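# Move six desk flasks into incubator, then close it

## Task

Transfer every one of the six flasks on the desk onto incubator shelves. Each must lie flat directly on a shelf (never resting on another flask), keep the face that was up on the desk facing up, and stick out nowhere beyond the shelf's front edge. Afterwards close the inner glass door fully, rotate its latch to horizontal, and close the outer door fully. Flasks that were already inside must also finish lying flat on shelves, unstacked and with their original side up. Failure conditions: any flask touches the floor, either door is slammed while opening or closing, or the robot falls or is left tilted.

## Robot and tools

ROBOT. TidyBot++: a mobile base 0.54 m long, 0.50 m wide and 0.38 m tall on four driven casters, carrying one seven-joint arm with a two-finger gripper. The shoulder sits 0.12 m ahead of the base centre at 0.68 m height. Segments: upper arm 0.42 m, forearm 0.31 m, hand 0.31 m (wrist to hand point). Two cameras: base_camera, fixed on the base (644x364), and wrist_camera, a fisheye riding on the hand and looking along it (644x476). The arm starts folded, hand pointing down, sticking out up to 0.08 m ahead of the base. A downward-pointing hand reaches at most about 0.94 m height, and only near the base.

FRAMES. Base frame: origin on the floor below the base centre, x forward, y left, z up, in metres. hand_pose and hand_target are reported in it; the hand point is midway between the finger pads, hand z runs out along the fingers, and the fingers close along hand y. The odometry frame is the base frame as it was when the scene began; base_odometry gives x, y and heading (rad, left positive, -3.142 to 3.142) from wheel counts only, so slip shows up as travel and drift builds over many moves. base_tilt is in degrees, forward and right positive.

move. Every key is optional; an empty call just reports state and images.
- base: an object of relative offsets from where the base last reported itself. translate_m: metres forward (+) or back, -2 to 2. strafe_m: metres left (+) or right, -2 to 2. rotate_rad: radians, counter-clockwise/left positive, -6.3 to 6.3. Translate and strafe together give one straight-line drive.
- joints: an object of absolute targets keyed by name. joint_1_rad (any angle; positive turns the arm clockwise seen from above, opposite to heading), joint_2_rad (-2.249 to 2.249; 0 upright, positive leans forward), joint_3_rad (any angle, about 3.14 normally), joint_4_rad (-2.579 to 2.579; 0 straight, negative bends forward when joint_3 is 3.14), joint_5_rad (any angle), joint_6_rad (-2.099 to 2.099; negative bends the hand forward in the normal posture), joint_7_rad (any angle; with hand down, positive is counter-clockwise from above, 1.57 puts fingers opening left/right). gripper_pos 0 (open, about 85 mm gap) to 1 (closed); gap is roughly 85 x (1 - gripper_pos) mm. Unlimited joints take the shorter way, so turn in steps under half a revolution. Done tolerances are ±0.039 rad for joints 1-4, ±0.095 for 5-7, ±0.03 for the gripper.
- target: a single list of seven numbers [x, y, z, qw, qx, qy, qz], an absolute hand pose in the base frame, metres plus unit quaternion. With it, joints may hold only gripper_pos. The solver picks the joint angles, may swing the elbow, may curve or overshoot, and usually lands within about 3 cm; correct by adding (wanted minus measured position) to your last target. To hold still after a target, resend hand_target, not hand_pose.
- speeds: top-speed caps for this action: translate_m or strafe_m 0.05 to 0.5 m/s (name only one when both move), rotate_rad 0.1 to 1.57 rad/s.
- cameras: list of base_camera, wrist_camera or all; [] for none.
- blocking: true (default) waits until everything rests; false returns after about 0.5 s while motion continues.

wait: seconds, 0 to 10; returns early once moves settle. stop: brakes all your running motions. zoom_image: camera plus region [x0, y0, x1, y1] in that camera's latest image pixels, at most 504x504. finished_scene: scene, the current scene's number; irreversible, and the goal must hold without the robot.

RESULTS. base_status, joint_status and hand_status report done, moving, off_target (rested away from target, may still push), stopped, contact_stop or time_out (unrequested stops; the target is dropped), not_followed (a check withheld targets, with 'joint command not followed' or 'pose unreachable' and 'cause:'), torque_fault, limit_stop_at_motor_heat. The move line gives done or the worst status. 'earlier move' shows a non-blocking move's progress. joint_positions are readings in rad; motor_effort is percent of max torque with the last action's peak in brackets. on_its_own lists uncommanded behaviour. ARM HIT means a hard hit on the base or itself. pictures names the image order. An unrequested stop, refusal or torque fault cancels the rest of that reply's move, wait and finished_scene calls.

CAUTIONS. The arm never avoids obstacles and nothing stops it hitting the base; low, forward, close targets are risky. Base status can read done when blocked, since it counts wheel turns. Catching the arm above about 0.6 m while driving, pushing or pulling sideways with a raised hand, or reaching far from folded can tip the robot; back off or retract to recover. Torque faults (over 104.5 N m on joints 1-4, 51.3 N m on 5-7) freeze the arm for 10 s. Held objects make the arm sag; never command a loaded joint to its current reading. Long holds and stretched poses heat motors; at 75 °C the arm goes limp for 30-60 s. Open and close doors slowly, never drop or release a moving flask, avoid squeezing a flask hard while it still sits on a surface, and keep flasks well clear of the floor. Fingers sent near the floor may strike it because of a cm-level offset; trust camera images over hand_pose. Time spent thinking lets running moves continue.

Each tool is called after "Request:" by a JSON object that holds its "op" and its "data", one argument or row to a line.

## Session

Request:
{"op": "move", "data": {

}}

Scene clock: 0.00 s.
base_odometry: x=+0.000 y=+0.000 heading=+0.000
base_tilt: forward=+0.0 right=+0.3
base_status: not commanded
joint_positions: joint_1_rad=-0.044 joint_2_rad=-0.330 joint_3_rad=+3.139 joint_4_rad=-2.512 joint_5_rad=-0.036 joint_6_rad=-0.868 joint_7_rad=+1.533 gripper_pos=+0.000
joint_status: not commanded
motor_effort: joint_1_rad=+0 joint_2_rad=-2 joint_3_rad=+2 joint_4_rad=+14 joint_5_rad=-1 joint_6_rad=+1 joint_7_rad=+1
hand_pose: x=+0.2678 y=+0.0166 z=+0.5895 quat_wxyz=(-0.016, +0.999, -0.007, +0.045) (m; base frame)
hand_target: x=+0.2685 y=+0.0167 z=+0.5900 quat_wxyz=(-0.016, +0.999, -0.007, +0.046) (m; base frame)
hand_status: not commanded
pictures: base_camera, wrist_camera

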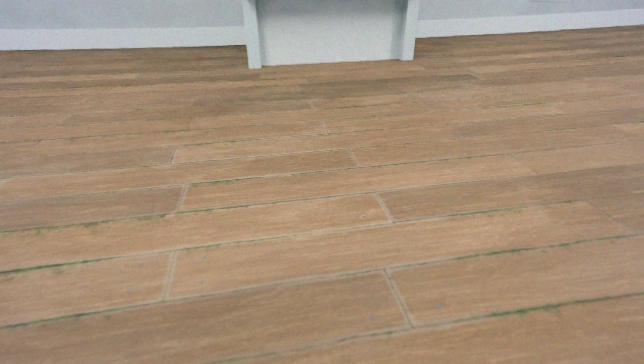

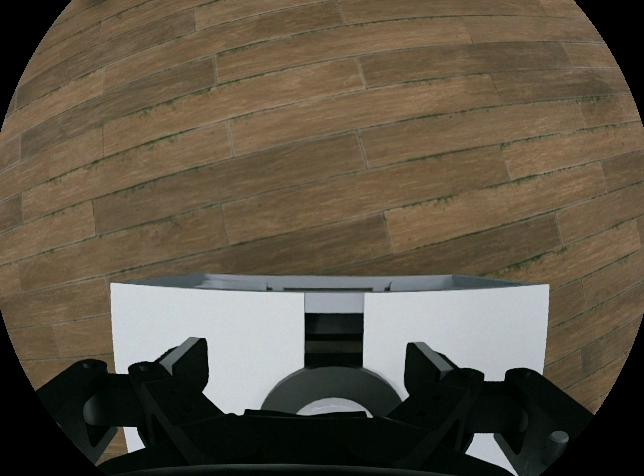

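Request:
{"op": "move", "data": {
  "joints": {"joint_1_rad": 0.0, "joint_6_rad": 0.4}
}}

Scene clock: 5.00 s.
move: done
base_odometry: x=+0.000 y=+0.000 heading=+0.000
base_tilt: forward=+0.0 right=+0.3
base_status: not commanded
joint_positions: joint_1_rad=-0.021 joint_2_rad=-0.330 joint_3_rad=+3.139 joint_4_rad=-2.513 joint_5_rad=-0.036 joint_6_rad=+0.355 joint_7_rad=+1.533 gripper_pos=+0.000
joint_status: all done
motor_effort: joint_1_rad=-1(2) joint_2_rad=-7(7) joint_3_rad=+1(2) joint_4_rad=+20(21) joint_5_rad=+0(1) joint_6_rad=+8(9) joint_7_rad=+1(1)
hand_pose: x=+0.5409 y=+0.0076 z=+0.8203 quat_wxyz=(-0.024, +0.792, -0.023, +0.610) (m; base frame)
hand_target: x=+0.5446 y=-0.0017 z=+0.8349 quat_wxyz=(-0.017, +0.777, -0.031, +0.629) (m; base frame)
hand_status: not commanded
pictures: base_camera, wrist_camera
camera_calibration:
wrist_camera: T_world_to_cam=[[-0.0507711, -0.998252, -0.0302612, 0.05032], [-0.23173, 0.0412484, -0.971905, 0.981227], [0.971454, -0.0423322, -0.233419, -0.200592], [0, 0, 0, 1]] pos_world=[0.424801, 0.00126657, 0.90836]

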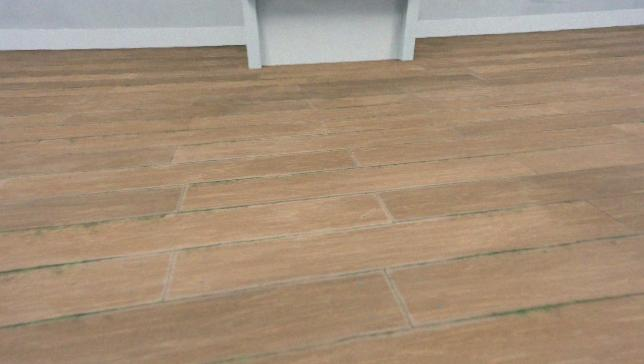

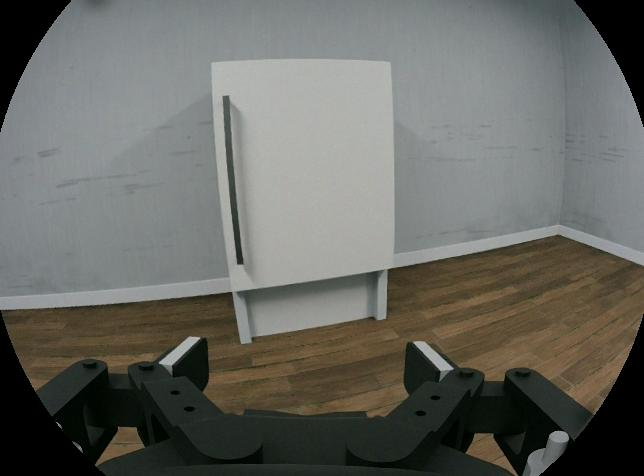

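Request:
{"op": "move", "data": {
  "joints": {"joint_1_rad": -1.3},
  "cameras": ["wrist_camera"]
}}

Request:
{"op": "move", "data": {
  "joints": {"joint_1_rad": -2.6},
  "cameras": ["wrist_camera"]
}}

Request:
{"op": "move", "data": {
  "joints": {"joint_1_rad": 1.3},
  "cameras": ["wrist_camera"]
}}

Scene clock: 8.53 s.
move: done
base_odometry: x=+0.000 y=+0.000 heading=+0.000
base_tilt: forward=+0.0 right=+0.3
base_status: not commanded
joint_positions: joint_1_rad=-1.279 joint_2_rad=-0.330 joint_3_rad=+3.139 joint_4_rad=-2.513 joint_5_rad=-0.036 joint_6_rad=+0.355 joint_7_rad=+1.533 gripper_pos=+0.000
joint_status: all done
motor_effort: joint_1_rad=+0(2) joint_2_rad=-6(7) joint_3_rad=+2(2) joint_4_rad=+20(21) joint_5_rad=+0(1) joint_6_rad=+8(9) joint_7_rad=+1(1)
hand_pose: x=+0.2415 y=+0.4038 z=+0.8204 quat_wxyz=(-0.378, +0.653, +0.448, +0.480) (m; base frame)
hand_target: x=+0.2345 y=+0.4097 z=+0.8349 quat_wxyz=(-0.394, +0.637, +0.446, +0.490) (m; base frame)
hand_status: not commanded
pictures: wrist_camera
camera_calibration:
wrist_camera: T_world_to_cam=[[0.9343, -0.355196, -0.0303151, -0.0668561], [-0.110433, -0.207525, -0.971976, 0.966767], [0.338951, 0.911465, -0.233116, -0.125636], [0, 0, 0, 1]] pos_world=[0.211811, 0.291394, 0.90836]

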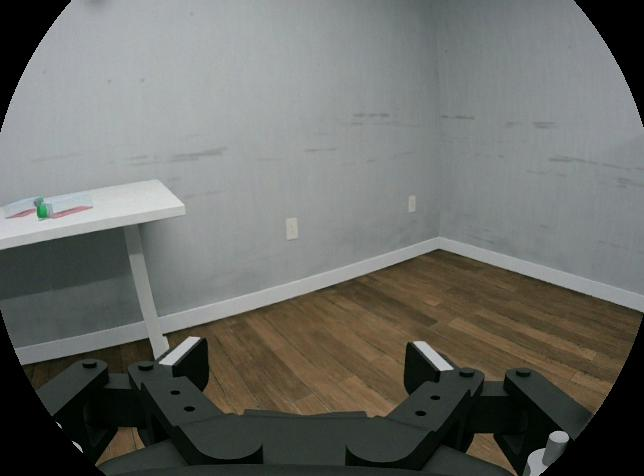

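Scene clock: 11.10 s.
move: done
base_odometry: x=+0.000 y=+0.000 heading=+0.000
base_tilt: forward=+0.0 right=+0.3
base_status: not commanded
joint_positions: joint_1_rad=-2.579 joint_2_rad=-0.330 joint_3_rad=+3.139 joint_4_rad=-2.513 joint_5_rad=-0.036 joint_6_rad=+0.355 joint_7_rad=+1.533 gripper_pos=+0.000
joint_status: all done
motor_effort: joint_1_rad=+0(2) joint_2_rad=-7(7) joint_3_rad=+2(2) joint_4_rad=+20(20) joint_5_rad=+0(1) joint_6_rad=+9(9) joint_7_rad=+1(1)
hand_pose: x=-0.2373 y=+0.2260 z=+0.8204 quat_wxyz=(-0.591, +0.249, +0.752, +0.153) (m; base frame)
hand_target: x=-0.2449 y=+0.2208 z=+0.8349 quat_wxyz=(-0.611, +0.237, +0.740, +0.151) (m; base frame)
hand_status: not commanded
pictures: wrist_camera
camera_calibration:
wrist_camera: T_world_to_cam=[[0.592152, 0.805256, -0.0302968, -0.0261394], [0.17035, -0.161838, -0.972003, 0.933459], [-0.787615, 0.570413, -0.233008, 0.00827244], [0, 0, 0, 1]] pos_world=[-0.13702, 0.1674, 0.90846]

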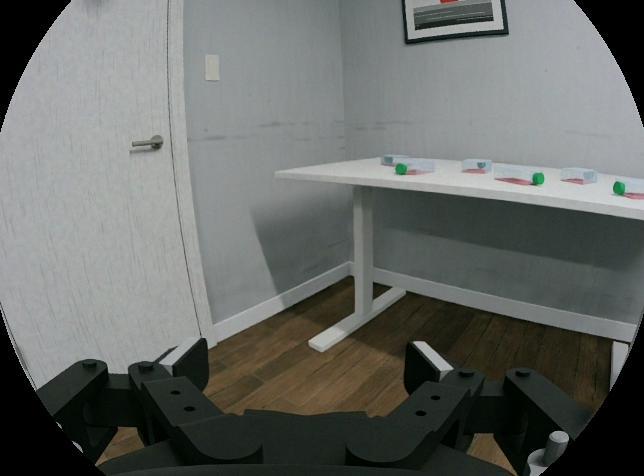

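Scene clock: 14.50 s.
move: done
base_odometry: x=+0.000 y=+0.000 heading=+0.000
base_tilt: forward=+0.0 right=+0.3
base_status: not commanded
joint_positions: joint_1_rad=-4.962 joint_2_rad=-0.330 joint_3_rad=+3.139 joint_4_rad=-2.513 joint_5_rad=-0.036 joint_6_rad=+0.355 joint_7_rad=+1.533 gripper_pos=+0.000
joint_status: all done
motor_effort: joint_1_rad=-1(1) joint_2_rad=-7(7) joint_3_rad=+1(2) joint_4_rad=+20(20) joint_5_rad=+0(1) joint_6_rad=+8(9) joint_7_rad=+1(1)
hand_pose: x=+0.2222 y=-0.4092 z=+0.8204 quat_wxyz=(-0.361, -0.606, +0.510, -0.493) (m; base frame)
hand_target: x=+0.2313 y=-0.4105 z=+0.8349 quat_wxyz=(-0.367, -0.600, +0.494, -0.511) (m; base frame)
hand_status: not commanded
pictures: wrist_camera
camera_calibration:
wrist_camera: T_world_to_cam=[[-0.983695, -0.177281, -0.0302694, 0.161329], [-0.0123584, 0.234541, -0.972028, 0.955192], [0.179421, -0.955804, -0.232908, -0.106895], [0, 0, 0, 1]] pos_world=[0.189682, -0.297602, 0.90846]

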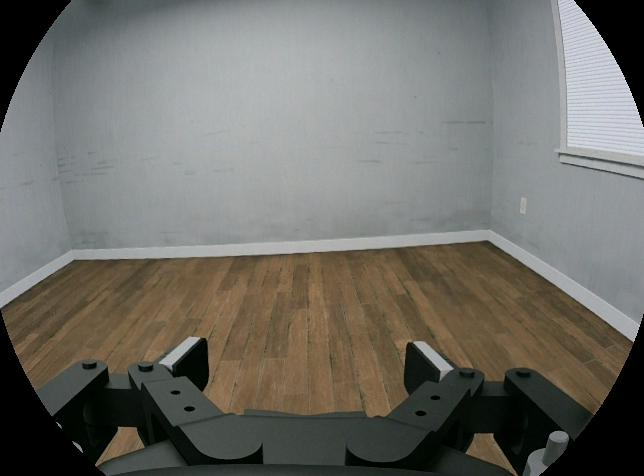

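Request:
{"op": "move", "data": {
  "joints": {"joint_1_rad": -1.9},
  "cameras": ["wrist_camera"]
}}

Scene clock: 19.27 s.
move: done
base_odometry: x=+0.000 y=+0.000 heading=+0.000
base_tilt: forward=+0.0 right=+0.3
base_status: not commanded
joint_positions: joint_1_rad=-1.921 joint_2_rad=-0.330 joint_3_rad=+3.139 joint_4_rad=-2.513 joint_5_rad=-0.036 joint_6_rad=+0.355 joint_7_rad=+1.533 gripper_pos=+0.000
joint_status: all done
motor_effort: joint_1_rad=+0(2) joint_2_rad=-6(7) joint_3_rad=+2(2) joint_4_rad=+21(21) joint_5_rad=+0(1) joint_6_rad=+8(9) joint_7_rad=+1(1)
hand_pose: x=-0.0246 y=+0.3968 z=+0.8205 quat_wxyz=(-0.510, +0.479, +0.631, +0.336) (m; base frame)
hand_target: x=-0.0170 y=+0.4033 z=+0.8349 quat_wxyz=(-0.522, +0.477, +0.614, +0.352) (m; base frame)
hand_status: not commanded
pictures: wrist_camera
camera_calibration:
wrist_camera: T_world_to_cam=[[0.961045, 0.274727, -0.0302884, -0.0700906], [0.035699, -0.232049, -0.972049, 0.949449], [-0.274077, 0.933101, -0.232817, -0.0529489], [0, 0, 0, 1]] pos_world=[0.0189538, 0.288981, 0.90846]

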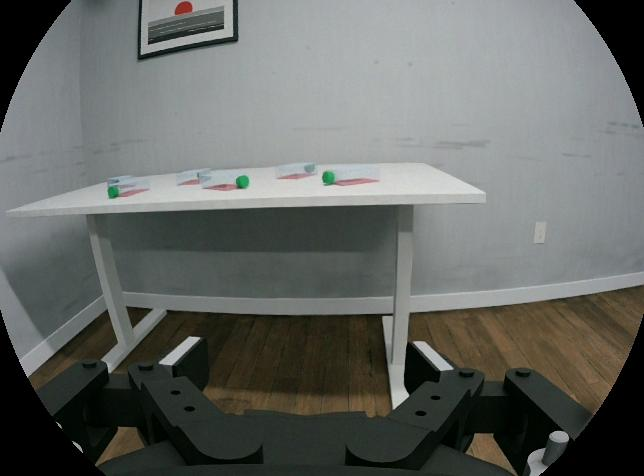

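Request:
{"op": "zoom_image", "data": {
  "camera": "wrist_camera",
  "region": [90, 130, 410, 230]
}}

Scaled by 1.575.

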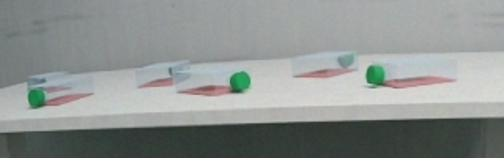

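Request:
{"op": "move", "data": {
  "base": {"rotate_rad": 0.23},
  "joints": {"joint_1_rad": 0.0},
  "cameras": ["wrist_camera"]
}}

Request:
{"op": "zoom_image", "data": {
  "camera": "wrist_camera",
  "region": [200, 40, 460, 360]
}}

Scene clock: 48.47 s.
move: done
base_odometry: x=+0.000 y=+0.000 heading=+0.230
base_tilt: forward=+0.0 right=+0.3
base_status: done
joint_positions: joint_1_rad=-0.021 joint_2_rad=-0.330 joint_3_rad=+3.139 joint_4_rad=-2.513 joint_5_rad=-0.036 joint_6_rad=+0.356 joint_7_rad=+1.533 gripper_pos=+0.000
joint_status: all done
motor_effort: joint_1_rad=-1(2) joint_2_rad=-6(8) joint_3_rad=+1(3) joint_4_rad=+20(21) joint_5_rad=+0(1) joint_6_rad=+8(9) joint_7_rad=+1(1)
hand_pose: x=+0.5410 y=+0.0076 z=+0.8205 quat_wxyz=(-0.024, +0.791, -0.023, +0.611) (m; base frame)
hand_target: x=+0.5446 y=-0.0017 z=+0.8349 quat_wxyz=(-0.017, +0.777, -0.031, +0.629) (m; base frame)
hand_status: not commanded
pictures: wrist_camera
camera_calibration:
wrist_camera: T_world_to_cam=[[-0.0507483, -0.998252, -0.0303, 0.0503537], [-0.231024, 0.04125, -0.972073, 0.9812], [0.971624, -0.042331, -0.232713, -0.201379], [0, 0, 0, 1]] pos_world=[0.424901, 0.00126657, 0.90846]

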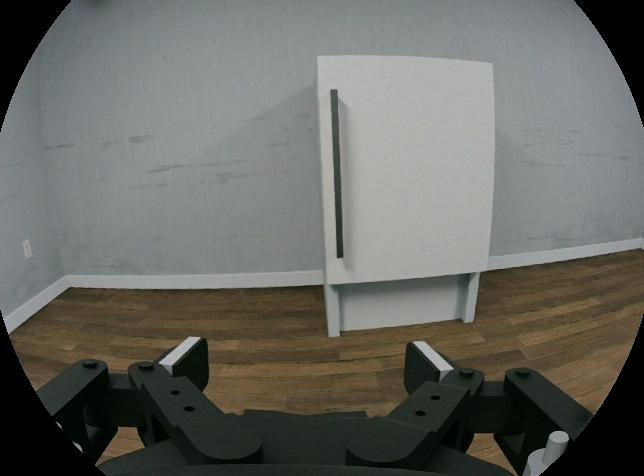

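Scaled by 1.575.

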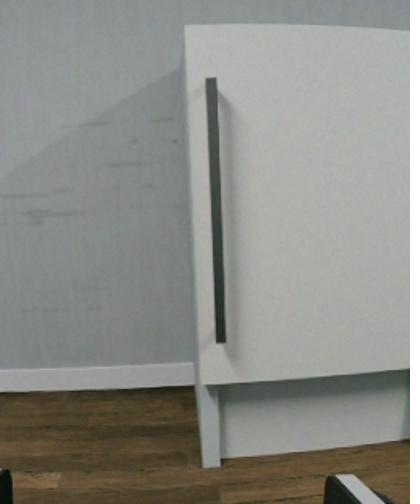

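Request:
{"op": "move", "data": {
  "base": {"translate_m": 0.8, "strafe_m": -0.13},
  "joints": {"joint_1_rad": 0.0, "joint_6_rad": 0.66}
}}

Request:
{"op": "zoom_image", "data": {
  "camera": "wrist_camera",
  "region": [200, 0, 500, 400]
}}

Scene clock: 63.40 s.
move: done
base_odometry: x=+0.809 y=+0.056 heading=+0.231
base_tilt: forward=+0.0 right=+0.3
base_status: done
joint_positions: joint_1_rad=-0.020 joint_2_rad=-0.331 joint_3_rad=+3.139 joint_4_rad=-2.513 joint_5_rad=-0.036 joint_6_rad=+0.628 joint_7_rad=+1.533 gripper_pos=+0.000
joint_status: all done
motor_effort: joint_1_rad=+0(1) joint_2_rad=-6(8) joint_3_rad=+2(2) joint_4_rad=+20(23) joint_5_rad=+0(1) joint_6_rad=+9(11) joint_7_rad=+1(1)
hand_pose: x=+0.5508 y=+0.0050 z=+0.9046 quat_wxyz=(-0.024, +0.701, -0.023, +0.713) (m; base frame)
hand_target: x=+0.5510 y=-0.0040 z=+0.9153 quat_wxyz=(-0.017, +0.689, -0.030, +0.724) (m; base frame)
hand_status: not commanded
pictures: base_camera, wrist_camera
camera_calibration:
wrist_camera: T_world_to_cam=[[-0.0488083, -0.997804, -0.0447829, 0.0628341], [0.0397647, 0.0428596, -0.998289, 0.93983], [0.998016, -0.0505056, 0.0375855, -0.450488], [0, 0, 0, 1]] pos_world=[0.415289, -0.000336748, 0.957968]

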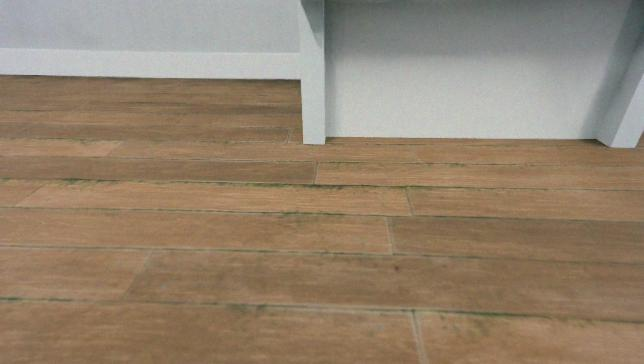

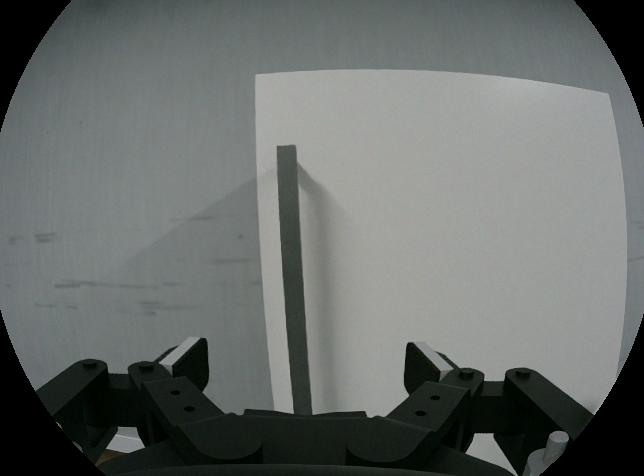

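Scaled by 1.260.

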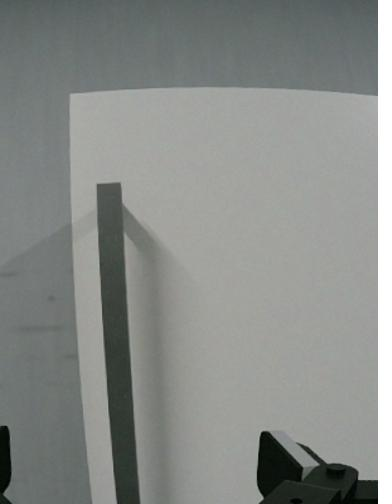

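Request:
{"op": "move", "data": {
  "base": {"translate_m": 0.2, "strafe_m": 0.01},
  "joints": {"joint_5_rad": 0.03, "joint_7_rad": 1.61, "joint_6_rad": 0.645, "joint_1_rad": 0.02}
}}

Scene clock: 76.27 s.
move: done
base_odometry: x=+1.001 y=+0.112 heading=+0.230
base_tilt: forward=+0.0 right=+0.3
base_status: done
joint_positions: joint_1_rad=+0.003 joint_2_rad=-0.326 joint_3_rad=+3.139 joint_4_rad=-2.513 joint_5_rad=-0.004 joint_6_rad=+0.628 joint_7_rad=+1.593 gripper_pos=+0.000
joint_status: all done
motor_effort: joint_1_rad=+0(1) joint_2_rad=-7(9) joint_3_rad=+1(2) joint_4_rad=+20(21) joint_5_rad=+0(1) joint_6_rad=+9(10) joint_7_rad=+1(1)
hand_pose: x=+0.5519 y=+0.0008 z=+0.9026 quat_wxyz=(+0.008, +0.703, +0.006, +0.711) (m; base frame)
hand_target: x=+0.5513 y=-0.0003 z=+0.9107 quat_wxyz=(+0.023, +0.694, +0.023, +0.719) (m; base frame)
hand_status: not commanded
pictures: base_camera, wrist_camera
camera_calibration:
wrist_camera: T_world_to_cam=[[-0.054529, -0.997613, 0.042359, -0.016847], [0.0353322, -0.0443233, -0.998392, 0.940633], [0.997887, -0.0529447, 0.0376647, -0.451692], [0, 0, 0, 1]] pos_world=[0.416584, 0.000970411, 0.956847]

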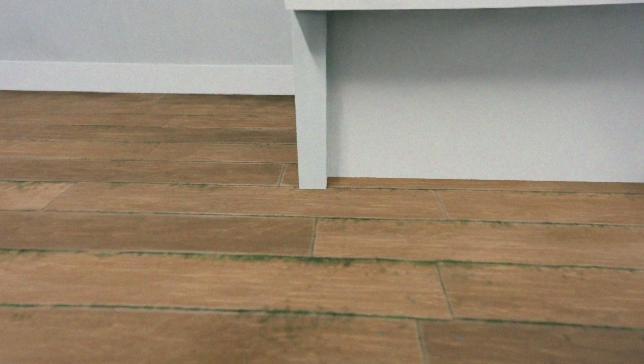

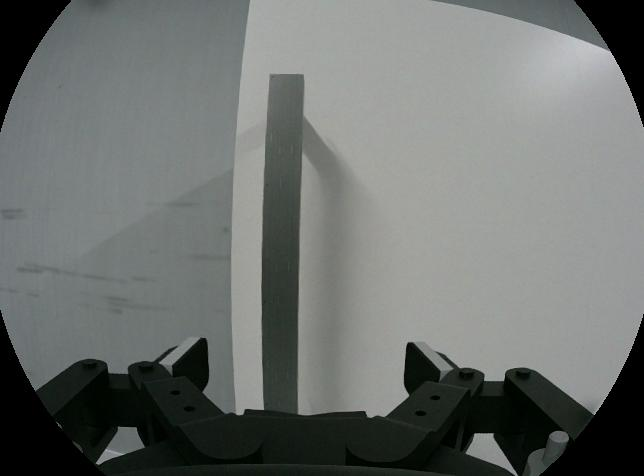

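Request:
{"op": "move", "data": {
  "base": {"translate_m": 0.13, "strafe_m": 0.017},
  "speeds": {"translate_m": 0.15},
  "joints": {"joint_7_rad": 1.57},
  "cameras": ["wrist_camera"]
}}

Scene clock: 82.83 s.
move: done
base_odometry: x=+1.124 y=+0.158 heading=+0.230
base_tilt: forward=+0.0 right=+0.3
base_status: done
joint_positions: joint_1_rad=+0.003 joint_2_rad=-0.329 joint_3_rad=+3.139 joint_4_rad=-2.513 joint_5_rad=-0.004 joint_6_rad=+0.628 joint_7_rad=+1.570 gripper_pos=+0.000
joint_status: all done
motor_effort: joint_1_rad=+0(1) joint_2_rad=-6(9) joint_3_rad=+2(2) joint_4_rad=+20(21) joint_5_rad=+0(1) joint_6_rad=+9(9) joint_7_rad=+1(1)
hand_pose: x=+0.5514 y=+0.0008 z=+0.9036 quat_wxyz=(+0.000, +0.702, -0.002, +0.712) (m; base frame)
hand_target: x=+0.5513 y=-0.0003 z=+0.9107 quat_wxyz=(+0.009, +0.695, +0.009, +0.719) (m; base frame)
hand_status: not commanded
pictures: wrist_camera
camera_calibration:
wrist_camera: T_world_to_cam=[[-0.0542311, -0.998343, 0.0192461, 0.0037986], [0.0377233, -0.0213091, -0.999061, 0.940928], [0.997816, -0.0534541, 0.0388164, -0.452261], [0, 0, 0, 1]] pos_world=[0.415984, -0.000332604, 0.957527]

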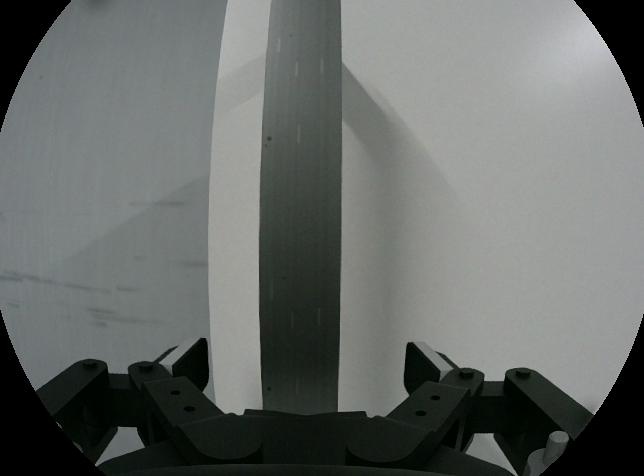

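Request:
{"op": "zoom_image", "data": {
  "camera": "wrist_camera",
  "region": [130, 280, 480, 430]
}}

Scaled by 1.440.

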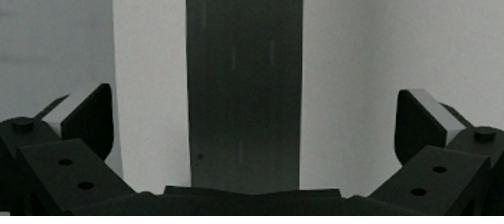

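Request:
{"op": "move", "data": {
  "base": {"translate_m": -0.02},
  "speeds": {"translate_m": 0.1},
  "joints": {"gripper_pos": 0.6},
  "cameras": ["wrist_camera"]
}}

Scene clock: 89.37 s.
move: done
base_odometry: x=+1.105 y=+0.153 heading=+0.230
base_tilt: forward=+0.0 right=+0.3
base_status: done
joint_positions: joint_1_rad=+0.003 joint_2_rad=-0.334 joint_3_rad=+3.139 joint_4_rad=-2.513 joint_5_rad=-0.004 joint_6_rad=+0.628 joint_7_rad=+1.570 gripper_pos=+0.600
joint_status: all done
motor_effort: joint_1_rad=+0(1) joint_2_rad=-7(9) joint_3_rad=+2(2) joint_4_rad=+20(22) joint_5_rad=+0(1) joint_6_rad=+9(9) joint_7_rad=+1(1)
hand_pose: x=+0.5503 y=+0.0008 z=+0.9057 quat_wxyz=(+0.000, +0.700, -0.002, +0.714) (m; base frame)
hand_target: x=+0.5513 y=-0.0003 z=+0.9107 quat_wxyz=(+0.009, +0.695, +0.009, +0.719) (m; base frame)
hand_status: not commanded
pictures: wrist_camera
camera_calibration:
wrist_camera: T_world_to_cam=[[-0.0543243, -0.998343, 0.018979, 0.00398849], [0.0427251, -0.0213137, -0.998859, 0.940215], [0.997609, -0.0534514, 0.0438122, -0.455627], [0, 0, 0, 1]] pos_world=[0.414583, -0.000332602, 0.959029]

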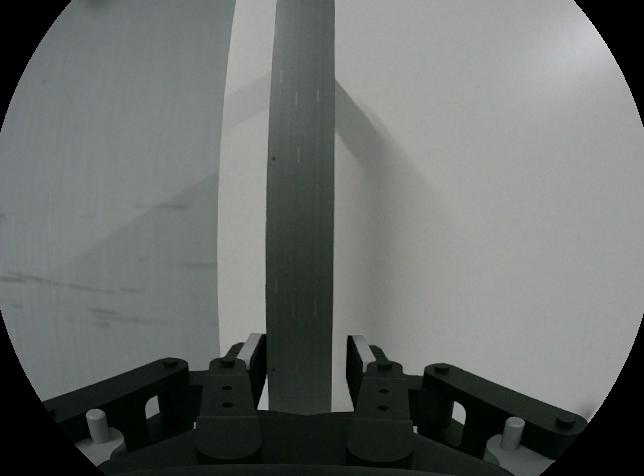

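Request:
{"op": "move", "data": {
  "base": {"strafe_m": 0.006},
  "speeds": {"strafe_m": 0.05},
  "joints": {"gripper_pos": 0.66},
  "cameras": ["wrist_camera"]
}}

Request:
{"op": "zoom_image", "data": {
  "camera": "wrist_camera",
  "region": [200, 310, 400, 430]
}}

Scene clock: 91.73 s.
move: done
base_odometry: x=+1.103 y=+0.159 heading=+0.230
base_tilt: forward=+0.0 right=+0.3
base_status: done
joint_positions: joint_1_rad=+0.003 joint_2_rad=-0.334 joint_3_rad=+3.139 joint_4_rad=-2.513 joint_5_rad=-0.004 joint_6_rad=+0.628 joint_7_rad=+1.570 gripper_pos=+0.660
joint_status: all done
motor_effort: joint_1_rad=+0(1) joint_2_rad=-6(7) joint_3_rad=+2(3) joint_4_rad=+20(21) joint_5_rad=+0(1) joint_6_rad=+9(9) joint_7_rad=+1(1)
hand_pose: x=+0.5503 y=+0.0005 z=+0.9057 quat_wxyz=(+0.000, +0.700, -0.002, +0.714) (m; base frame)
hand_target: x=+0.5513 y=-0.0003 z=+0.9107 quat_wxyz=(+0.009, +0.695, +0.009, +0.719) (m; base frame)
hand_status: not commanded
pictures: wrist_camera
camera_calibration:
wrist_camera: T_world_to_cam=[[-0.0549258, -0.998311, 0.0189448, 0.00407074], [0.042718, -0.0213055, -0.99886, 0.940214], [0.997576, -0.0540539, 0.043816, -0.455628], [0, 0, 0, 1]] pos_world=[0.414583, -0.000532837, 0.959029]

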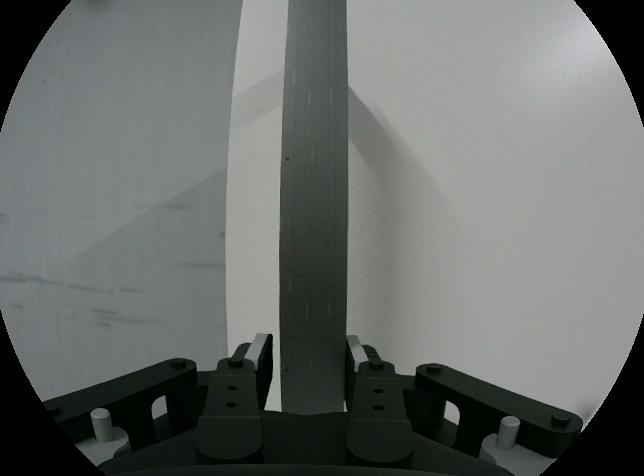

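Scaled by 2.520.

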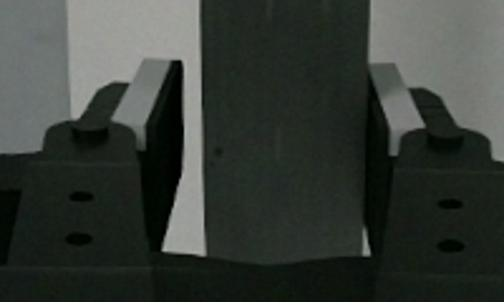

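Request:
{"op": "move", "data": {
  "joints": {"gripper_pos": 0.74},
  "cameras": []
}}

Scene clock: 93.17 s.
move: done
base_odometry: x=+1.103 y=+0.159 heading=+0.230
base_tilt: forward=+0.0 right=+0.3
base_status: not commanded
joint_positions: joint_1_rad=+0.009 joint_2_rad=-0.334 joint_3_rad=+3.140 joint_4_rad=-2.513 joint_5_rad=-0.004 joint_6_rad=+0.628 joint_7_rad=+1.570 gripper_pos=+0.732
joint_status: all done
motor_effort: joint_1_rad=+0(3) joint_2_rad=-6(7) joint_3_rad=+2(2) joint_4_rad=+22(22) joint_5_rad=-1(2) joint_6_rad=+9(10) joint_7_rad=+0(1)
hand_pose: x=+0.5502 y=-0.0026 z=+0.9057 quat_wxyz=(+0.003, +0.700, -0.005, +0.714) (m; base frame)
hand_target: x=+0.5513 y=-0.0003 z=+0.9107 quat_wxyz=(+0.009, +0.695, +0.009, +0.719) (m; base frame)
hand_status: not commanded
pictures: none
No camera images: "cameras" was empty.

Request:
{"op": "move", "data": {
  "joints": {"gripper_pos": 0.82},
  "cameras": ["wrist_camera"]
}}

Scene clock: 94.43 s.
move: off_target
base_odometry: x=+1.103 y=+0.159 heading=+0.230
base_tilt: forward=+0.0 right=+0.3
base_status: not commanded
joint_positions: joint_1_rad=+0.009 joint_2_rad=-0.335 joint_3_rad=+3.140 joint_4_rad=-2.514 joint_5_rad=-0.004 joint_6_rad=+0.628 joint_7_rad=+1.570 gripper_pos=+0.746
joint_status: gripper_pos off_target (ended at +0.746, target +0.820)
motor_effort: joint_1_rad=-1(1) joint_2_rad=-6(6) joint_3_rad=+2(2) joint_4_rad=+22(24) joint_5_rad=-1(1) joint_6_rad=+9(10) joint_7_rad=-1(1)
hand_pose: x=+0.5500 y=-0.0026 z=+0.9057 quat_wxyz=(+0.003, +0.700, -0.005, +0.714) (m; base frame)
hand_target: x=+0.5513 y=-0.0003 z=+0.9107 quat_wxyz=(+0.009, +0.695, +0.009, +0.719) (m; base frame)
hand_status: not commanded
pictures: wrist_camera
camera_calibration:
wrist_camera: T_world_to_cam=[[-0.0619102, -0.997909, 0.0185468, 0.0051331], [0.0426858, -0.0212127, -0.998863, 0.940097], [0.997169, -0.0610482, 0.0439099, -0.455377], [0, 0, 0, 1]] pos_world=[0.414276, -0.00273554, 0.958928]

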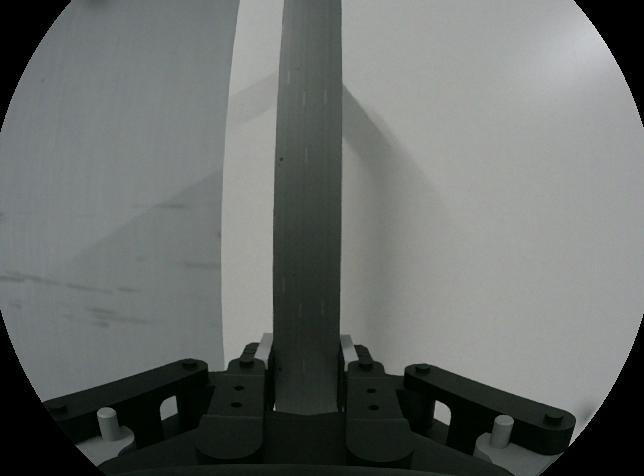

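Request:
{"op": "move", "data": {
  "base": {"translate_m": -0.027, "strafe_m": -0.025, "rotate_rad": 0.04},
  "speeds": {"translate_m": 0.05, "rotate_rad": 0.1},
  "cameras": ["wrist_camera"]
}}

Scene clock: 99.47 s.
move: done
base_odometry: x=+1.083 y=+0.128 heading=+0.270
base_tilt: forward=+0.0 right=+0.3
base_status: done
joint_positions: joint_1_rad=+0.018 joint_2_rad=-0.331 joint_3_rad=+3.135 joint_4_rad=-2.511 joint_5_rad=-0.004 joint_6_rad=+0.628 joint_7_rad=+1.570 gripper_pos=+0.746
joint_status: not commanded
motor_effort: joint_1_rad=+1(5) joint_2_rad=-6(14) joint_3_rad=+3(6) joint_4_rad=+20(25) joint_5_rad=+0(2) joint_6_rad=+9(11) joint_7_rad=+2(2)
hand_pose: x=+0.5513 y=-0.0037 z=+0.9056 quat_wxyz=(+0.004, +0.700, -0.005, +0.714) (m; base frame)
hand_target: x=+0.5513 y=-0.0003 z=+0.9107 quat_wxyz=(+0.009, +0.695, +0.009, +0.719) (m; base frame)
hand_status: not commanded
pictures: wrist_camera
camera_calibration:
wrist_camera: T_world_to_cam=[[-0.0653812, -0.997655, 0.0202194, 0.00445082], [0.0415296, -0.0229657, -0.998873, 0.940614], [0.996996, -0.0644678, 0.0429337, -0.455715], [0, 0, 0, 1]] pos_world=[0.415573, -0.00333665, 0.95903]

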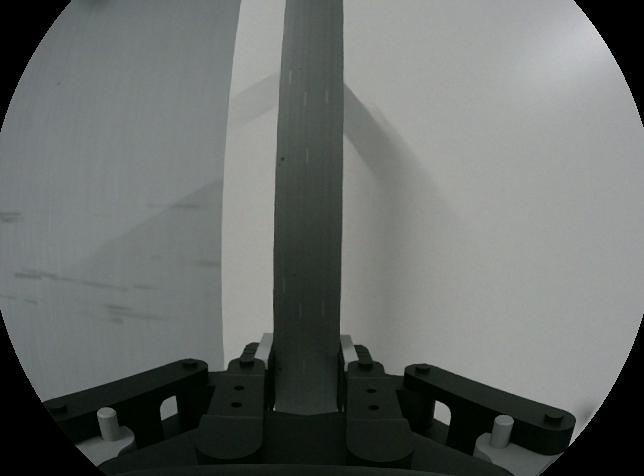

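Request:
{"op": "move", "data": {
  "base": {"translate_m": -0.0526, "strafe_m": -0.0517, "rotate_rad": 0.08},
  "speeds": {"translate_m": 0.07, "rotate_rad": 0.1},
  "cameras": []
}}

Request:
{"op": "move", "data": {
  "base": {"translate_m": -0.0526, "strafe_m": -0.0517, "rotate_rad": 0.08},
  "speeds": {"translate_m": 0.07, "rotate_rad": 0.1},
  "cameras": ["wrist_camera"]
}}

Scene clock: 106.17 s.
move: done
base_odometry: x=+1.046 y=+0.065 heading=+0.351
base_tilt: forward=+0.0 right=+0.3
base_status: done
joint_positions: joint_1_rad=+0.018 joint_2_rad=-0.331 joint_3_rad=+3.137 joint_4_rad=-2.511 joint_5_rad=-0.004 joint_6_rad=+0.628 joint_7_rad=+1.570 gripper_pos=+0.746
joint_status: not commanded
motor_effort: joint_1_rad=+0(5) joint_2_rad=-7(10) joint_3_rad=+2(6) joint_4_rad=+19(22) joint_5_rad=+0(3) joint_6_rad=+8(10) joint_7_rad=+2(2)
hand_pose: x=+0.5512 y=-0.0050 z=+0.9056 quat_wxyz=(+0.005, +0.700, -0.007, +0.714) (m; base frame)
hand_target: x=+0.5513 y=-0.0003 z=+0.9107 quat_wxyz=(+0.009, +0.695, +0.009, +0.719) (m; base frame)
hand_status: not commanded
pictures: none
No camera images: "cameras" was empty.

Scene clock: 107.77 s.
move: done
base_odometry: x=+1.014 y=-0.002 heading=+0.431
base_tilt: forward=+0.0 right=+0.4
base_status: done
joint_positions: joint_1_rad=+0.020 joint_2_rad=-0.328 joint_3_rad=+3.140 joint_4_rad=-2.509 joint_5_rad=-0.004 joint_6_rad=+0.628 joint_7_rad=+1.569 gripper_pos=+0.746
joint_status: not commanded
motor_effort: joint_1_rad=+0(5) joint_2_rad=-7(9) joint_3_rad=+1(5) joint_4_rad=+18(22) joint_5_rad=-1(3) joint_6_rad=+8(10) joint_7_rad=+2(3)
hand_pose: x=+0.5521 y=-0.0071 z=+0.9056 quat_wxyz=(+0.006, +0.701, -0.009, +0.713) (m; base frame)
hand_target: x=+0.5513 y=-0.0003 z=+0.9107 quat_wxyz=(+0.009, +0.695, +0.009, +0.719) (m; base frame)
hand_status: not commanded
pictures: wrist_camera
camera_calibration:
wrist_camera: T_world_to_cam=[[-0.0723284, -0.997224, 0.0176863, 0.00733735], [0.040811, -0.020677, -0.998953, 0.940906], [0.996546, -0.0715308, 0.0421932, -0.45591], [0, 0, 0, 1]] pos_world=[0.416467, -0.00583956, 0.959027]

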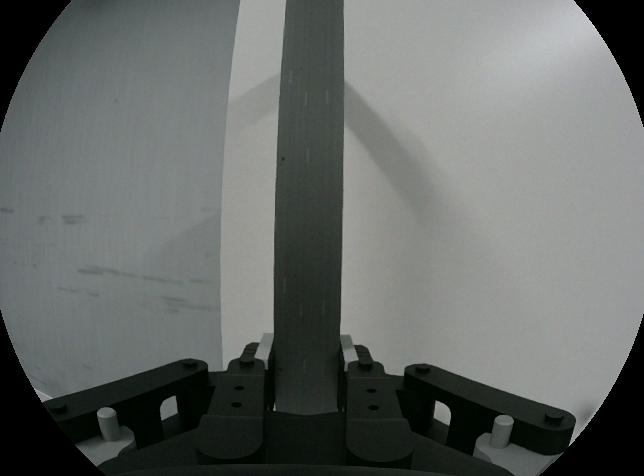

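Request:
{"op": "move", "data": {
  "base": {"translate_m": -0.0771, "strafe_m": -0.086, "rotate_rad": 0.12},
  "speeds": {"translate_m": 0.1, "rotate_rad": 0.1},
  "cameras": []
}}

Request:
{"op": "move", "data": {
  "base": {"translate_m": -0.0771, "strafe_m": -0.082, "rotate_rad": 0.12},
  "speeds": {"translate_m": 0.1, "rotate_rad": 0.1},
  "cameras": ["wrist_camera"]
}}

Scene clock: 114.33 s.
move: done
base_odometry: x=+0.980 y=-0.112 heading=+0.552
base_tilt: forward=+0.0 right=+0.4
base_status: done
joint_positions: joint_1_rad=+0.018 joint_2_rad=-0.328 joint_3_rad=+3.135 joint_4_rad=-2.509 joint_5_rad=-0.004 joint_6_rad=+0.628 joint_7_rad=+1.569 gripper_pos=+0.746
joint_status: not commanded
motor_effort: joint_1_rad=+0(6) joint_2_rad=-7(11) joint_3_rad=+2(8) joint_4_rad=+19(22) joint_5_rad=+0(5) joint_6_rad=+8(9) joint_7_rad=+2(2)
hand_pose: x=+0.5521 y=-0.0038 z=+0.9056 quat_wxyz=(+0.004, +0.701, -0.006, +0.713) (m; base frame)
hand_target: x=+0.5513 y=-0.0003 z=+0.9107 quat_wxyz=(+0.009, +0.695, +0.009, +0.719) (m; base frame)
hand_status: not commanded
pictures: none
No camera images: "cameras" was empty.

Scene clock: 116.03 s.
move: done
base_odometry: x=+0.957 y=-0.223 heading=+0.672
base_tilt: forward=+0.0 right=+0.4
base_status: done
joint_positions: joint_1_rad=+0.018 joint_2_rad=-0.328 joint_3_rad=+3.136 joint_4_rad=-2.509 joint_5_rad=-0.003 joint_6_rad=+0.628 joint_7_rad=+1.569 gripper_pos=+0.746
joint_status: not commanded
motor_effort: joint_1_rad=-1(7) joint_2_rad=-7(9) joint_3_rad=+0(8) joint_4_rad=+18(22) joint_5_rad=+0(5) joint_6_rad=+7(10) joint_7_rad=+1(2)
hand_pose: x=+0.5524 y=-0.0044 z=+0.9056 quat_wxyz=(+0.004, +0.701, -0.006, +0.713) (m; base frame)
hand_target: x=+0.5513 y=-0.0003 z=+0.9107 quat_wxyz=(+0.009, +0.695, +0.009, +0.719) (m; base frame)
hand_status: not commanded
pictures: wrist_camera
camera_calibration:
wrist_camera: T_world_to_cam=[[-0.0667009, -0.99759, 0.0190975, 0.00565408], [0.0407558, -0.0218482, -0.99893, 0.941032], [0.99694, -0.0658512, 0.0421149, -0.456143], [0, 0, 0, 1]] pos_world=[0.416772, -0.0038373, 0.959128]

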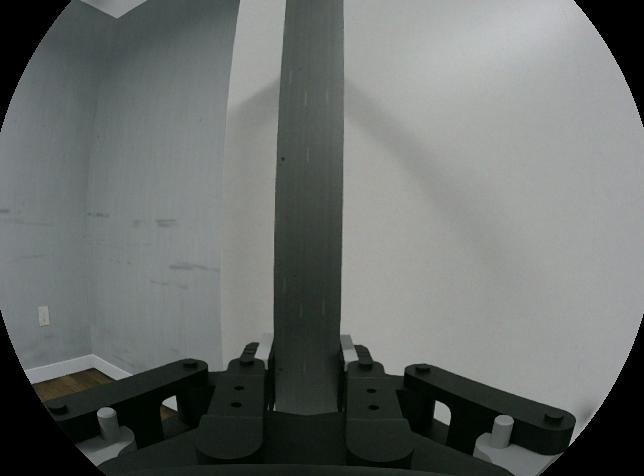

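Request:
{"op": "move", "data": {
  "base": {"translate_m": -0.1006, "strafe_m": -0.112, "rotate_rad": 0.16},
  "speeds": {"translate_m": 0.1, "rotate_rad": 0.1},
  "cameras": []
}}

Request:
{"op": "move", "data": {
  "base": {"translate_m": -0.1006, "strafe_m": -0.112, "rotate_rad": 0.16},
  "speeds": {"translate_m": 0.1, "rotate_rad": 0.1},
  "cameras": ["wrist_camera"]
}}

Scene clock: 119.93 s.
move: done
base_odometry: x=+0.948 y=-0.373 heading=+0.832
base_tilt: forward=+0.0 right=+0.3
base_status: done
joint_positions: joint_1_rad=+0.017 joint_2_rad=-0.326 joint_3_rad=+3.138 joint_4_rad=-2.507 joint_5_rad=-0.003 joint_6_rad=+0.628 joint_7_rad=+1.569 gripper_pos=+0.746
joint_status: not commanded
motor_effort: joint_1_rad=+1(4) joint_2_rad=-7(10) joint_3_rad=+2(6) joint_4_rad=+18(21) joint_5_rad=-2(3) joint_6_rad=+8(10) joint_7_rad=+1(2)
hand_pose: x=+0.5530 y=-0.0050 z=+0.9056 quat_wxyz=(+0.005, +0.701, -0.007, +0.713) (m; base frame)
hand_target: x=+0.5513 y=-0.0003 z=+0.9107 quat_wxyz=(+0.009, +0.695, +0.009, +0.719) (m; base frame)
hand_status: not commanded
pictures: none
No camera images: "cameras" was empty.

Scene clock: 122.03 s.
move: done
base_odometry: x=+0.963 y=-0.523 heading=+0.991
base_tilt: forward=+0.0 right=+0.3
base_status: done
joint_positions: joint_1_rad=+0.018 joint_2_rad=-0.324 joint_3_rad=+3.140 joint_4_rad=-2.506 joint_5_rad=-0.003 joint_6_rad=+0.628 joint_7_rad=+1.569 gripper_pos=+0.746
joint_status: not commanded
motor_effort: joint_1_rad=+0(4) joint_2_rad=-8(10) joint_3_rad=+2(6) joint_4_rad=+17(20) joint_5_rad=-2(4) joint_6_rad=+8(10) joint_7_rad=+0(2)
hand_pose: x=+0.5538 y=-0.0060 z=+0.9057 quat_wxyz=(+0.005, +0.701, -0.007, +0.713) (m; base frame)
hand_target: x=+0.5513 y=-0.0003 z=+0.9107 quat_wxyz=(+0.009, +0.695, +0.009, +0.719) (m; base frame)
hand_status: not commanded
pictures: wrist_camera
camera_calibration:
wrist_camera: T_world_to_cam=[[-0.0696351, -0.997407, 0.0181956, 0.00654037], [0.0399405, -0.0210128, -0.998981, 0.94144], [0.996773, -0.0688374, 0.0413001, -0.45679], [0, 0, 0, 1]] pos_world=[0.418169, -0.00513852, 0.959227]

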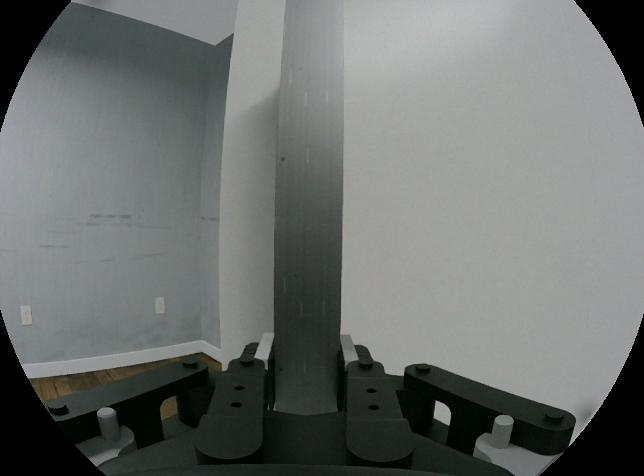

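Request:
{"op": "move", "data": {
  "base": {"translate_m": -0.098, "strafe_m": -0.114, "rotate_rad": 0.16},
  "speeds": {"translate_m": 0.1, "rotate_rad": 0.1},
  "cameras": []
}}

Request:
{"op": "move", "data": {
  "base": {"translate_m": -0.0985, "strafe_m": -0.113, "rotate_rad": 0.16},
  "speeds": {"translate_m": 0.1, "rotate_rad": 0.1},
  "cameras": []
}}

Request:
{"op": "move", "data": {
  "base": {"translate_m": -0.0985, "strafe_m": -0.113, "rotate_rad": 0.16},
  "speeds": {"translate_m": 0.1, "rotate_rad": 0.1},
  "cameras": ["wrist_camera"]
}}

Scene clock: 126.63 s.
move: done
base_odometry: x=+1.005 y=-0.667 heading=+1.151
base_tilt: forward=+0.0 right=+0.3
base_status: done
joint_positions: joint_1_rad=+0.017 joint_2_rad=-0.323 joint_3_rad=+3.138 joint_4_rad=-2.505 joint_5_rad=-0.003 joint_6_rad=+0.628 joint_7_rad=+1.569 gripper_pos=+0.746
joint_status: not commanded
motor_effort: joint_1_rad=+0(5) joint_2_rad=-8(11) joint_3_rad=+2(6) joint_4_rad=+18(21) joint_5_rad=-2(4) joint_6_rad=+8(9) joint_7_rad=+1(2)
hand_pose: x=+0.5540 y=-0.0048 z=+0.9057 quat_wxyz=(+0.004, +0.701, -0.006, +0.713) (m; base frame)
hand_target: x=+0.5513 y=-0.0003 z=+0.9107 quat_wxyz=(+0.009, +0.695, +0.009, +0.719) (m; base frame)
hand_status: not commanded
pictures: none
No camera images: "cameras" was empty.

Scene clock: 128.70 s.
move: done
base_odometry: x=+1.068 y=-0.803 heading=+1.311
base_tilt: forward=+0.0 right=+0.4
base_status: done
joint_positions: joint_1_rad=+0.017 joint_2_rad=-0.323 joint_3_rad=+3.138 joint_4_rad=-2.505 joint_5_rad=-0.003 joint_6_rad=+0.628 joint_7_rad=+1.569 gripper_pos=+0.746
joint_status: not commanded
motor_effort: joint_1_rad=+0(5) joint_2_rad=-8(11) joint_3_rad=+1(6) joint_4_rad=+17(21) joint_5_rad=-2(4) joint_6_rad=+7(10) joint_7_rad=+1(2)
hand_pose: x=+0.5541 y=-0.0049 z=+0.9057 quat_wxyz=(+0.005, +0.701, -0.006, +0.713) (m; base frame)
hand_target: x=+0.5513 y=-0.0003 z=+0.9107 quat_wxyz=(+0.009, +0.695, +0.009, +0.719) (m; base frame)
hand_status: not commanded
pictures: none
No camera images: "cameras" was empty.

Scene clock: 130.77 s.
move: done
base_odometry: x=+1.152 y=-0.928 heading=+1.470
base_tilt: forward=+0.0 right=+0.3
base_status: done
joint_positions: joint_1_rad=+0.016 joint_2_rad=-0.322 joint_3_rad=+3.139 joint_4_rad=-2.504 joint_5_rad=-0.003 joint_6_rad=+0.628 joint_7_rad=+1.569 gripper_pos=+0.746
joint_status: not commanded
motor_effort: joint_1_rad=+2(5) joint_2_rad=-8(10) joint_3_rad=+2(7) joint_4_rad=+17(21) joint_5_rad=-3(4) joint_6_rad=+8(10) joint_7_rad=+1(2)
hand_pose: x=+0.5545 y=-0.0051 z=+0.9057 quat_wxyz=(+0.005, +0.701, -0.006, +0.713) (m; base frame)
hand_target: x=+0.5513 y=-0.0003 z=+0.9107 quat_wxyz=(+0.009, +0.695, +0.009, +0.719) (m; base frame)
hand_status: not commanded
pictures: wrist_camera
camera_calibration:
wrist_camera: T_world_to_cam=[[-0.067465, -0.997542, 0.0189414, 0.00566821], [0.0394505, -0.0216369, -0.998987, 0.941731], [0.996941, -0.0666494, 0.0408132, -0.457139], [0, 0, 0, 1]] pos_world=[0.418972, -0.00443762, 0.959327]

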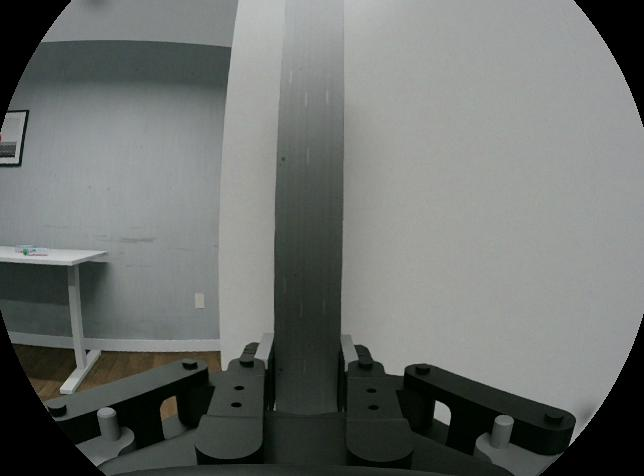

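Request:
{"op": "move", "data": {
  "base": {"translate_m": -0.0965, "strafe_m": -0.113, "rotate_rad": 0.16},
  "speeds": {"translate_m": 0.1, "rotate_rad": 0.1},
  "cameras": []
}}

Request:
{"op": "move", "data": {
  "base": {"translate_m": -0.0965, "strafe_m": -0.113, "rotate_rad": 0.16},
  "speeds": {"translate_m": 0.1, "rotate_rad": 0.1},
  "cameras": []
}}

Request:
{"op": "move", "data": {
  "base": {"translate_m": -0.0965, "strafe_m": -0.113, "rotate_rad": 0.16},
  "speeds": {"translate_m": 0.1, "rotate_rad": 0.1},
  "cameras": ["wrist_camera"]
}}

Scene clock: 136.43 s.
move: done
base_odometry: x=+1.255 y=-1.035 heading=+1.630
base_tilt: forward=+0.0 right=+0.4
base_status: done
joint_positions: joint_1_rad=+0.015 joint_2_rad=-0.322 joint_3_rad=+3.140 joint_4_rad=-2.504 joint_5_rad=-0.002 joint_6_rad=+0.628 joint_7_rad=+1.569 gripper_pos=+0.746
joint_status: not commanded
motor_effort: joint_1_rad=+0(5) joint_2_rad=-9(12) joint_3_rad=+1(7) joint_4_rad=+18(21) joint_5_rad=-2(5) joint_6_rad=+8(9) joint_7_rad=+1(2)
hand_pose: x=+0.5544 y=-0.0048 z=+0.9057 quat_wxyz=(+0.004, +0.701, -0.006, +0.713) (m; base frame)
hand_target: x=+0.5513 y=-0.0003 z=+0.9107 quat_wxyz=(+0.009, +0.695, +0.009, +0.719) (m; base frame)
hand_status: not commanded
pictures: none
No camera images: "cameras" was empty.

Scene clock: 138.50 s.
move: done
base_odometry: x=+1.373 y=-1.125 heading=+1.790
base_tilt: forward=+0.0 right=+0.3
base_status: done
joint_positions: joint_1_rad=+0.016 joint_2_rad=-0.322 joint_3_rad=+3.140 joint_4_rad=-2.504 joint_5_rad=-0.002 joint_6_rad=+0.628 joint_7_rad=+1.569 gripper_pos=+0.746
joint_status: not commanded
motor_effort: joint_1_rad=+1(5) joint_2_rad=-8(11) joint_3_rad=+2(7) joint_4_rad=+18(21) joint_5_rad=-2(5) joint_6_rad=+8(10) joint_7_rad=+1(2)
hand_pose: x=+0.5545 y=-0.0051 z=+0.9057 quat_wxyz=(+0.005, +0.701, -0.006, +0.713) (m; base frame)
hand_target: x=+0.5513 y=-0.0003 z=+0.9107 quat_wxyz=(+0.009, +0.695, +0.009, +0.719) (m; base frame)
hand_status: not commanded
pictures: none
No camera images: "cameras" was empty.

Scene clock: 140.57 s.
move: done
base_odometry: x=+1.505 y=-1.195 heading=+1.949
base_tilt: forward=+0.0 right=+0.4
base_status: done
joint_positions: joint_1_rad=+0.016 joint_2_rad=-0.322 joint_3_rad=+3.139 joint_4_rad=-2.504 joint_5_rad=-0.002 joint_6_rad=+0.628 joint_7_rad=+1.569 gripper_pos=+0.746
joint_status: not commanded
motor_effort: joint_1_rad=+0(5) joint_2_rad=-8(11) joint_3_rad=+1(7) joint_4_rad=+18(21) joint_5_rad=-2(5) joint_6_rad=+8(10) joint_7_rad=+1(2)
hand_pose: x=+0.5546 y=-0.0051 z=+0.9057 quat_wxyz=(+0.005, +0.701, -0.006, +0.713) (m; base frame)
hand_target: x=+0.5513 y=-0.0003 z=+0.9107 quat_wxyz=(+0.009, +0.695, +0.009, +0.719) (m; base frame)
hand_status: not commanded
pictures: wrist_camera
camera_calibration:
wrist_camera: T_world_to_cam=[[-0.0672053, -0.997546, 0.0196555, 0.00487447], [0.0395197, -0.022346, -0.998969, 0.941682], [0.996956, -0.0663592, 0.0409245, -0.457251], [0, 0, 0, 1]] pos_world=[0.418972, -0.00443743, 0.959328]

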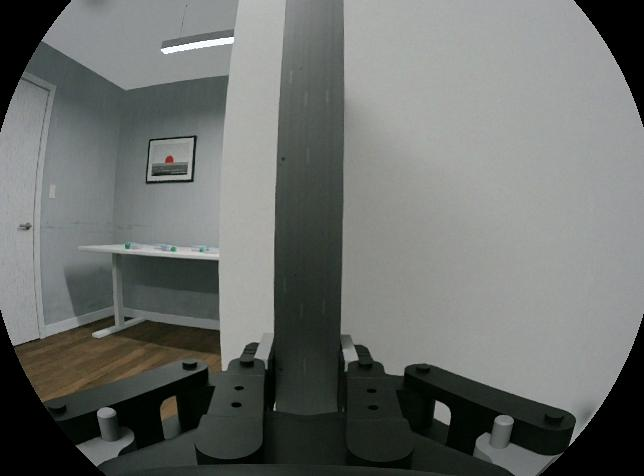

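Request:
{"op": "move", "data": {
  "base": {"translate_m": -0.0965, "strafe_m": -0.113, "rotate_rad": 0.16},
  "speeds": {"translate_m": 0.1, "rotate_rad": 0.1},
  "cameras": []
}}

Request:
{"op": "move", "data": {
  "base": {"translate_m": -0.0965, "strafe_m": -0.113, "rotate_rad": 0.16},
  "speeds": {"translate_m": 0.1, "rotate_rad": 0.1},
  "cameras": ["wrist_camera"]
}}

Scene clock: 144.77 s.
move: done
base_odometry: x=+1.645 y=-1.242 heading=+2.109
base_tilt: forward=+0.0 right=+0.3
base_status: done
joint_positions: joint_1_rad=+0.017 joint_2_rad=-0.322 joint_3_rad=+3.139 joint_4_rad=-2.504 joint_5_rad=-0.002 joint_6_rad=+0.628 joint_7_rad=+1.569 gripper_pos=+0.746
joint_status: not commanded
motor_effort: joint_1_rad=+0(5) joint_2_rad=-8(11) joint_3_rad=+1(6) joint_4_rad=+18(21) joint_5_rad=-2(4) joint_6_rad=+8(10) joint_7_rad=+1(2)
hand_pose: x=+0.5544 y=-0.0050 z=+0.9057 quat_wxyz=(+0.005, +0.701, -0.006, +0.713) (m; base frame)
hand_target: x=+0.5513 y=-0.0003 z=+0.9107 quat_wxyz=(+0.009, +0.695, +0.009, +0.719) (m; base frame)
hand_status: not commanded
pictures: none
No camera images: "cameras" was empty.

Scene clock: 148.73 s.
move: time_out
base_odometry: x=+1.789 y=-1.267 heading=+2.270
base_tilt: forward=+0.1 right=+0.3
base_status: translate_m time_out (by the wheels' count: -0.095 of -0.096); strafe_m time_out (by the wheels' count: -0.111 of -0.113); rotate_rad time_out (by the wheels' count: +0.161 of +0.160)
joint_positions: joint_1_rad=+0.004 joint_2_rad=-0.167 joint_3_rad=+3.128 joint_4_rad=-2.374 joint_5_rad=-0.002 joint_6_rad=+0.628 joint_7_rad=+1.569 gripper_pos=+0.750
joint_status: not commanded
motor_effort: joint_1_rad=+0(8) joint_2_rad=-41(48) joint_3_rad=+1(8) joint_4_rad=-5(20) joint_5_rad=+0(4) joint_6_rad=+8(10) joint_7_rad=-1(2)
hand_pose: x=+0.6132 y=+0.0063 z=+0.9075 quat_wxyz=(-0.003, +0.710, +0.003, +0.704) (m; base frame)
hand_target: x=+0.5513 y=-0.0003 z=+0.9107 quat_wxyz=(+0.009, +0.695, +0.009, +0.719) (m; base frame)
hand_status: not commanded
pictures: wrist_camera
camera_calibration:
wrist_camera: T_world_to_cam=[[-0.0428545, -0.998824, 0.0226698, 0.00253137], [0.0155711, -0.0233556, -0.999606, 0.956672], [0.99896, -0.0424846, 0.0165537, -0.494299], [0, 0, 0, 1]] pos_world=[0.478997, 0.00387195, 0.96442]

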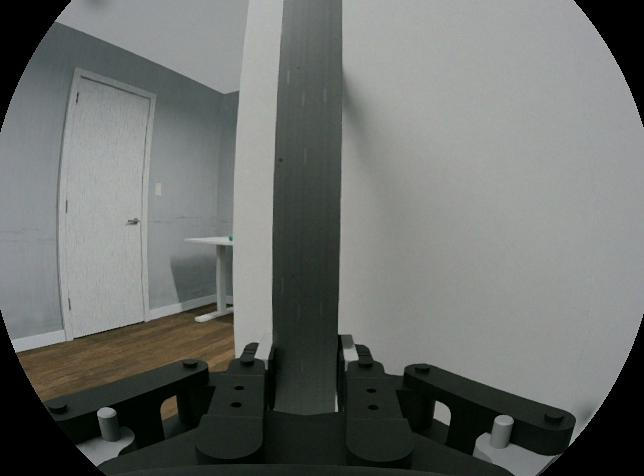

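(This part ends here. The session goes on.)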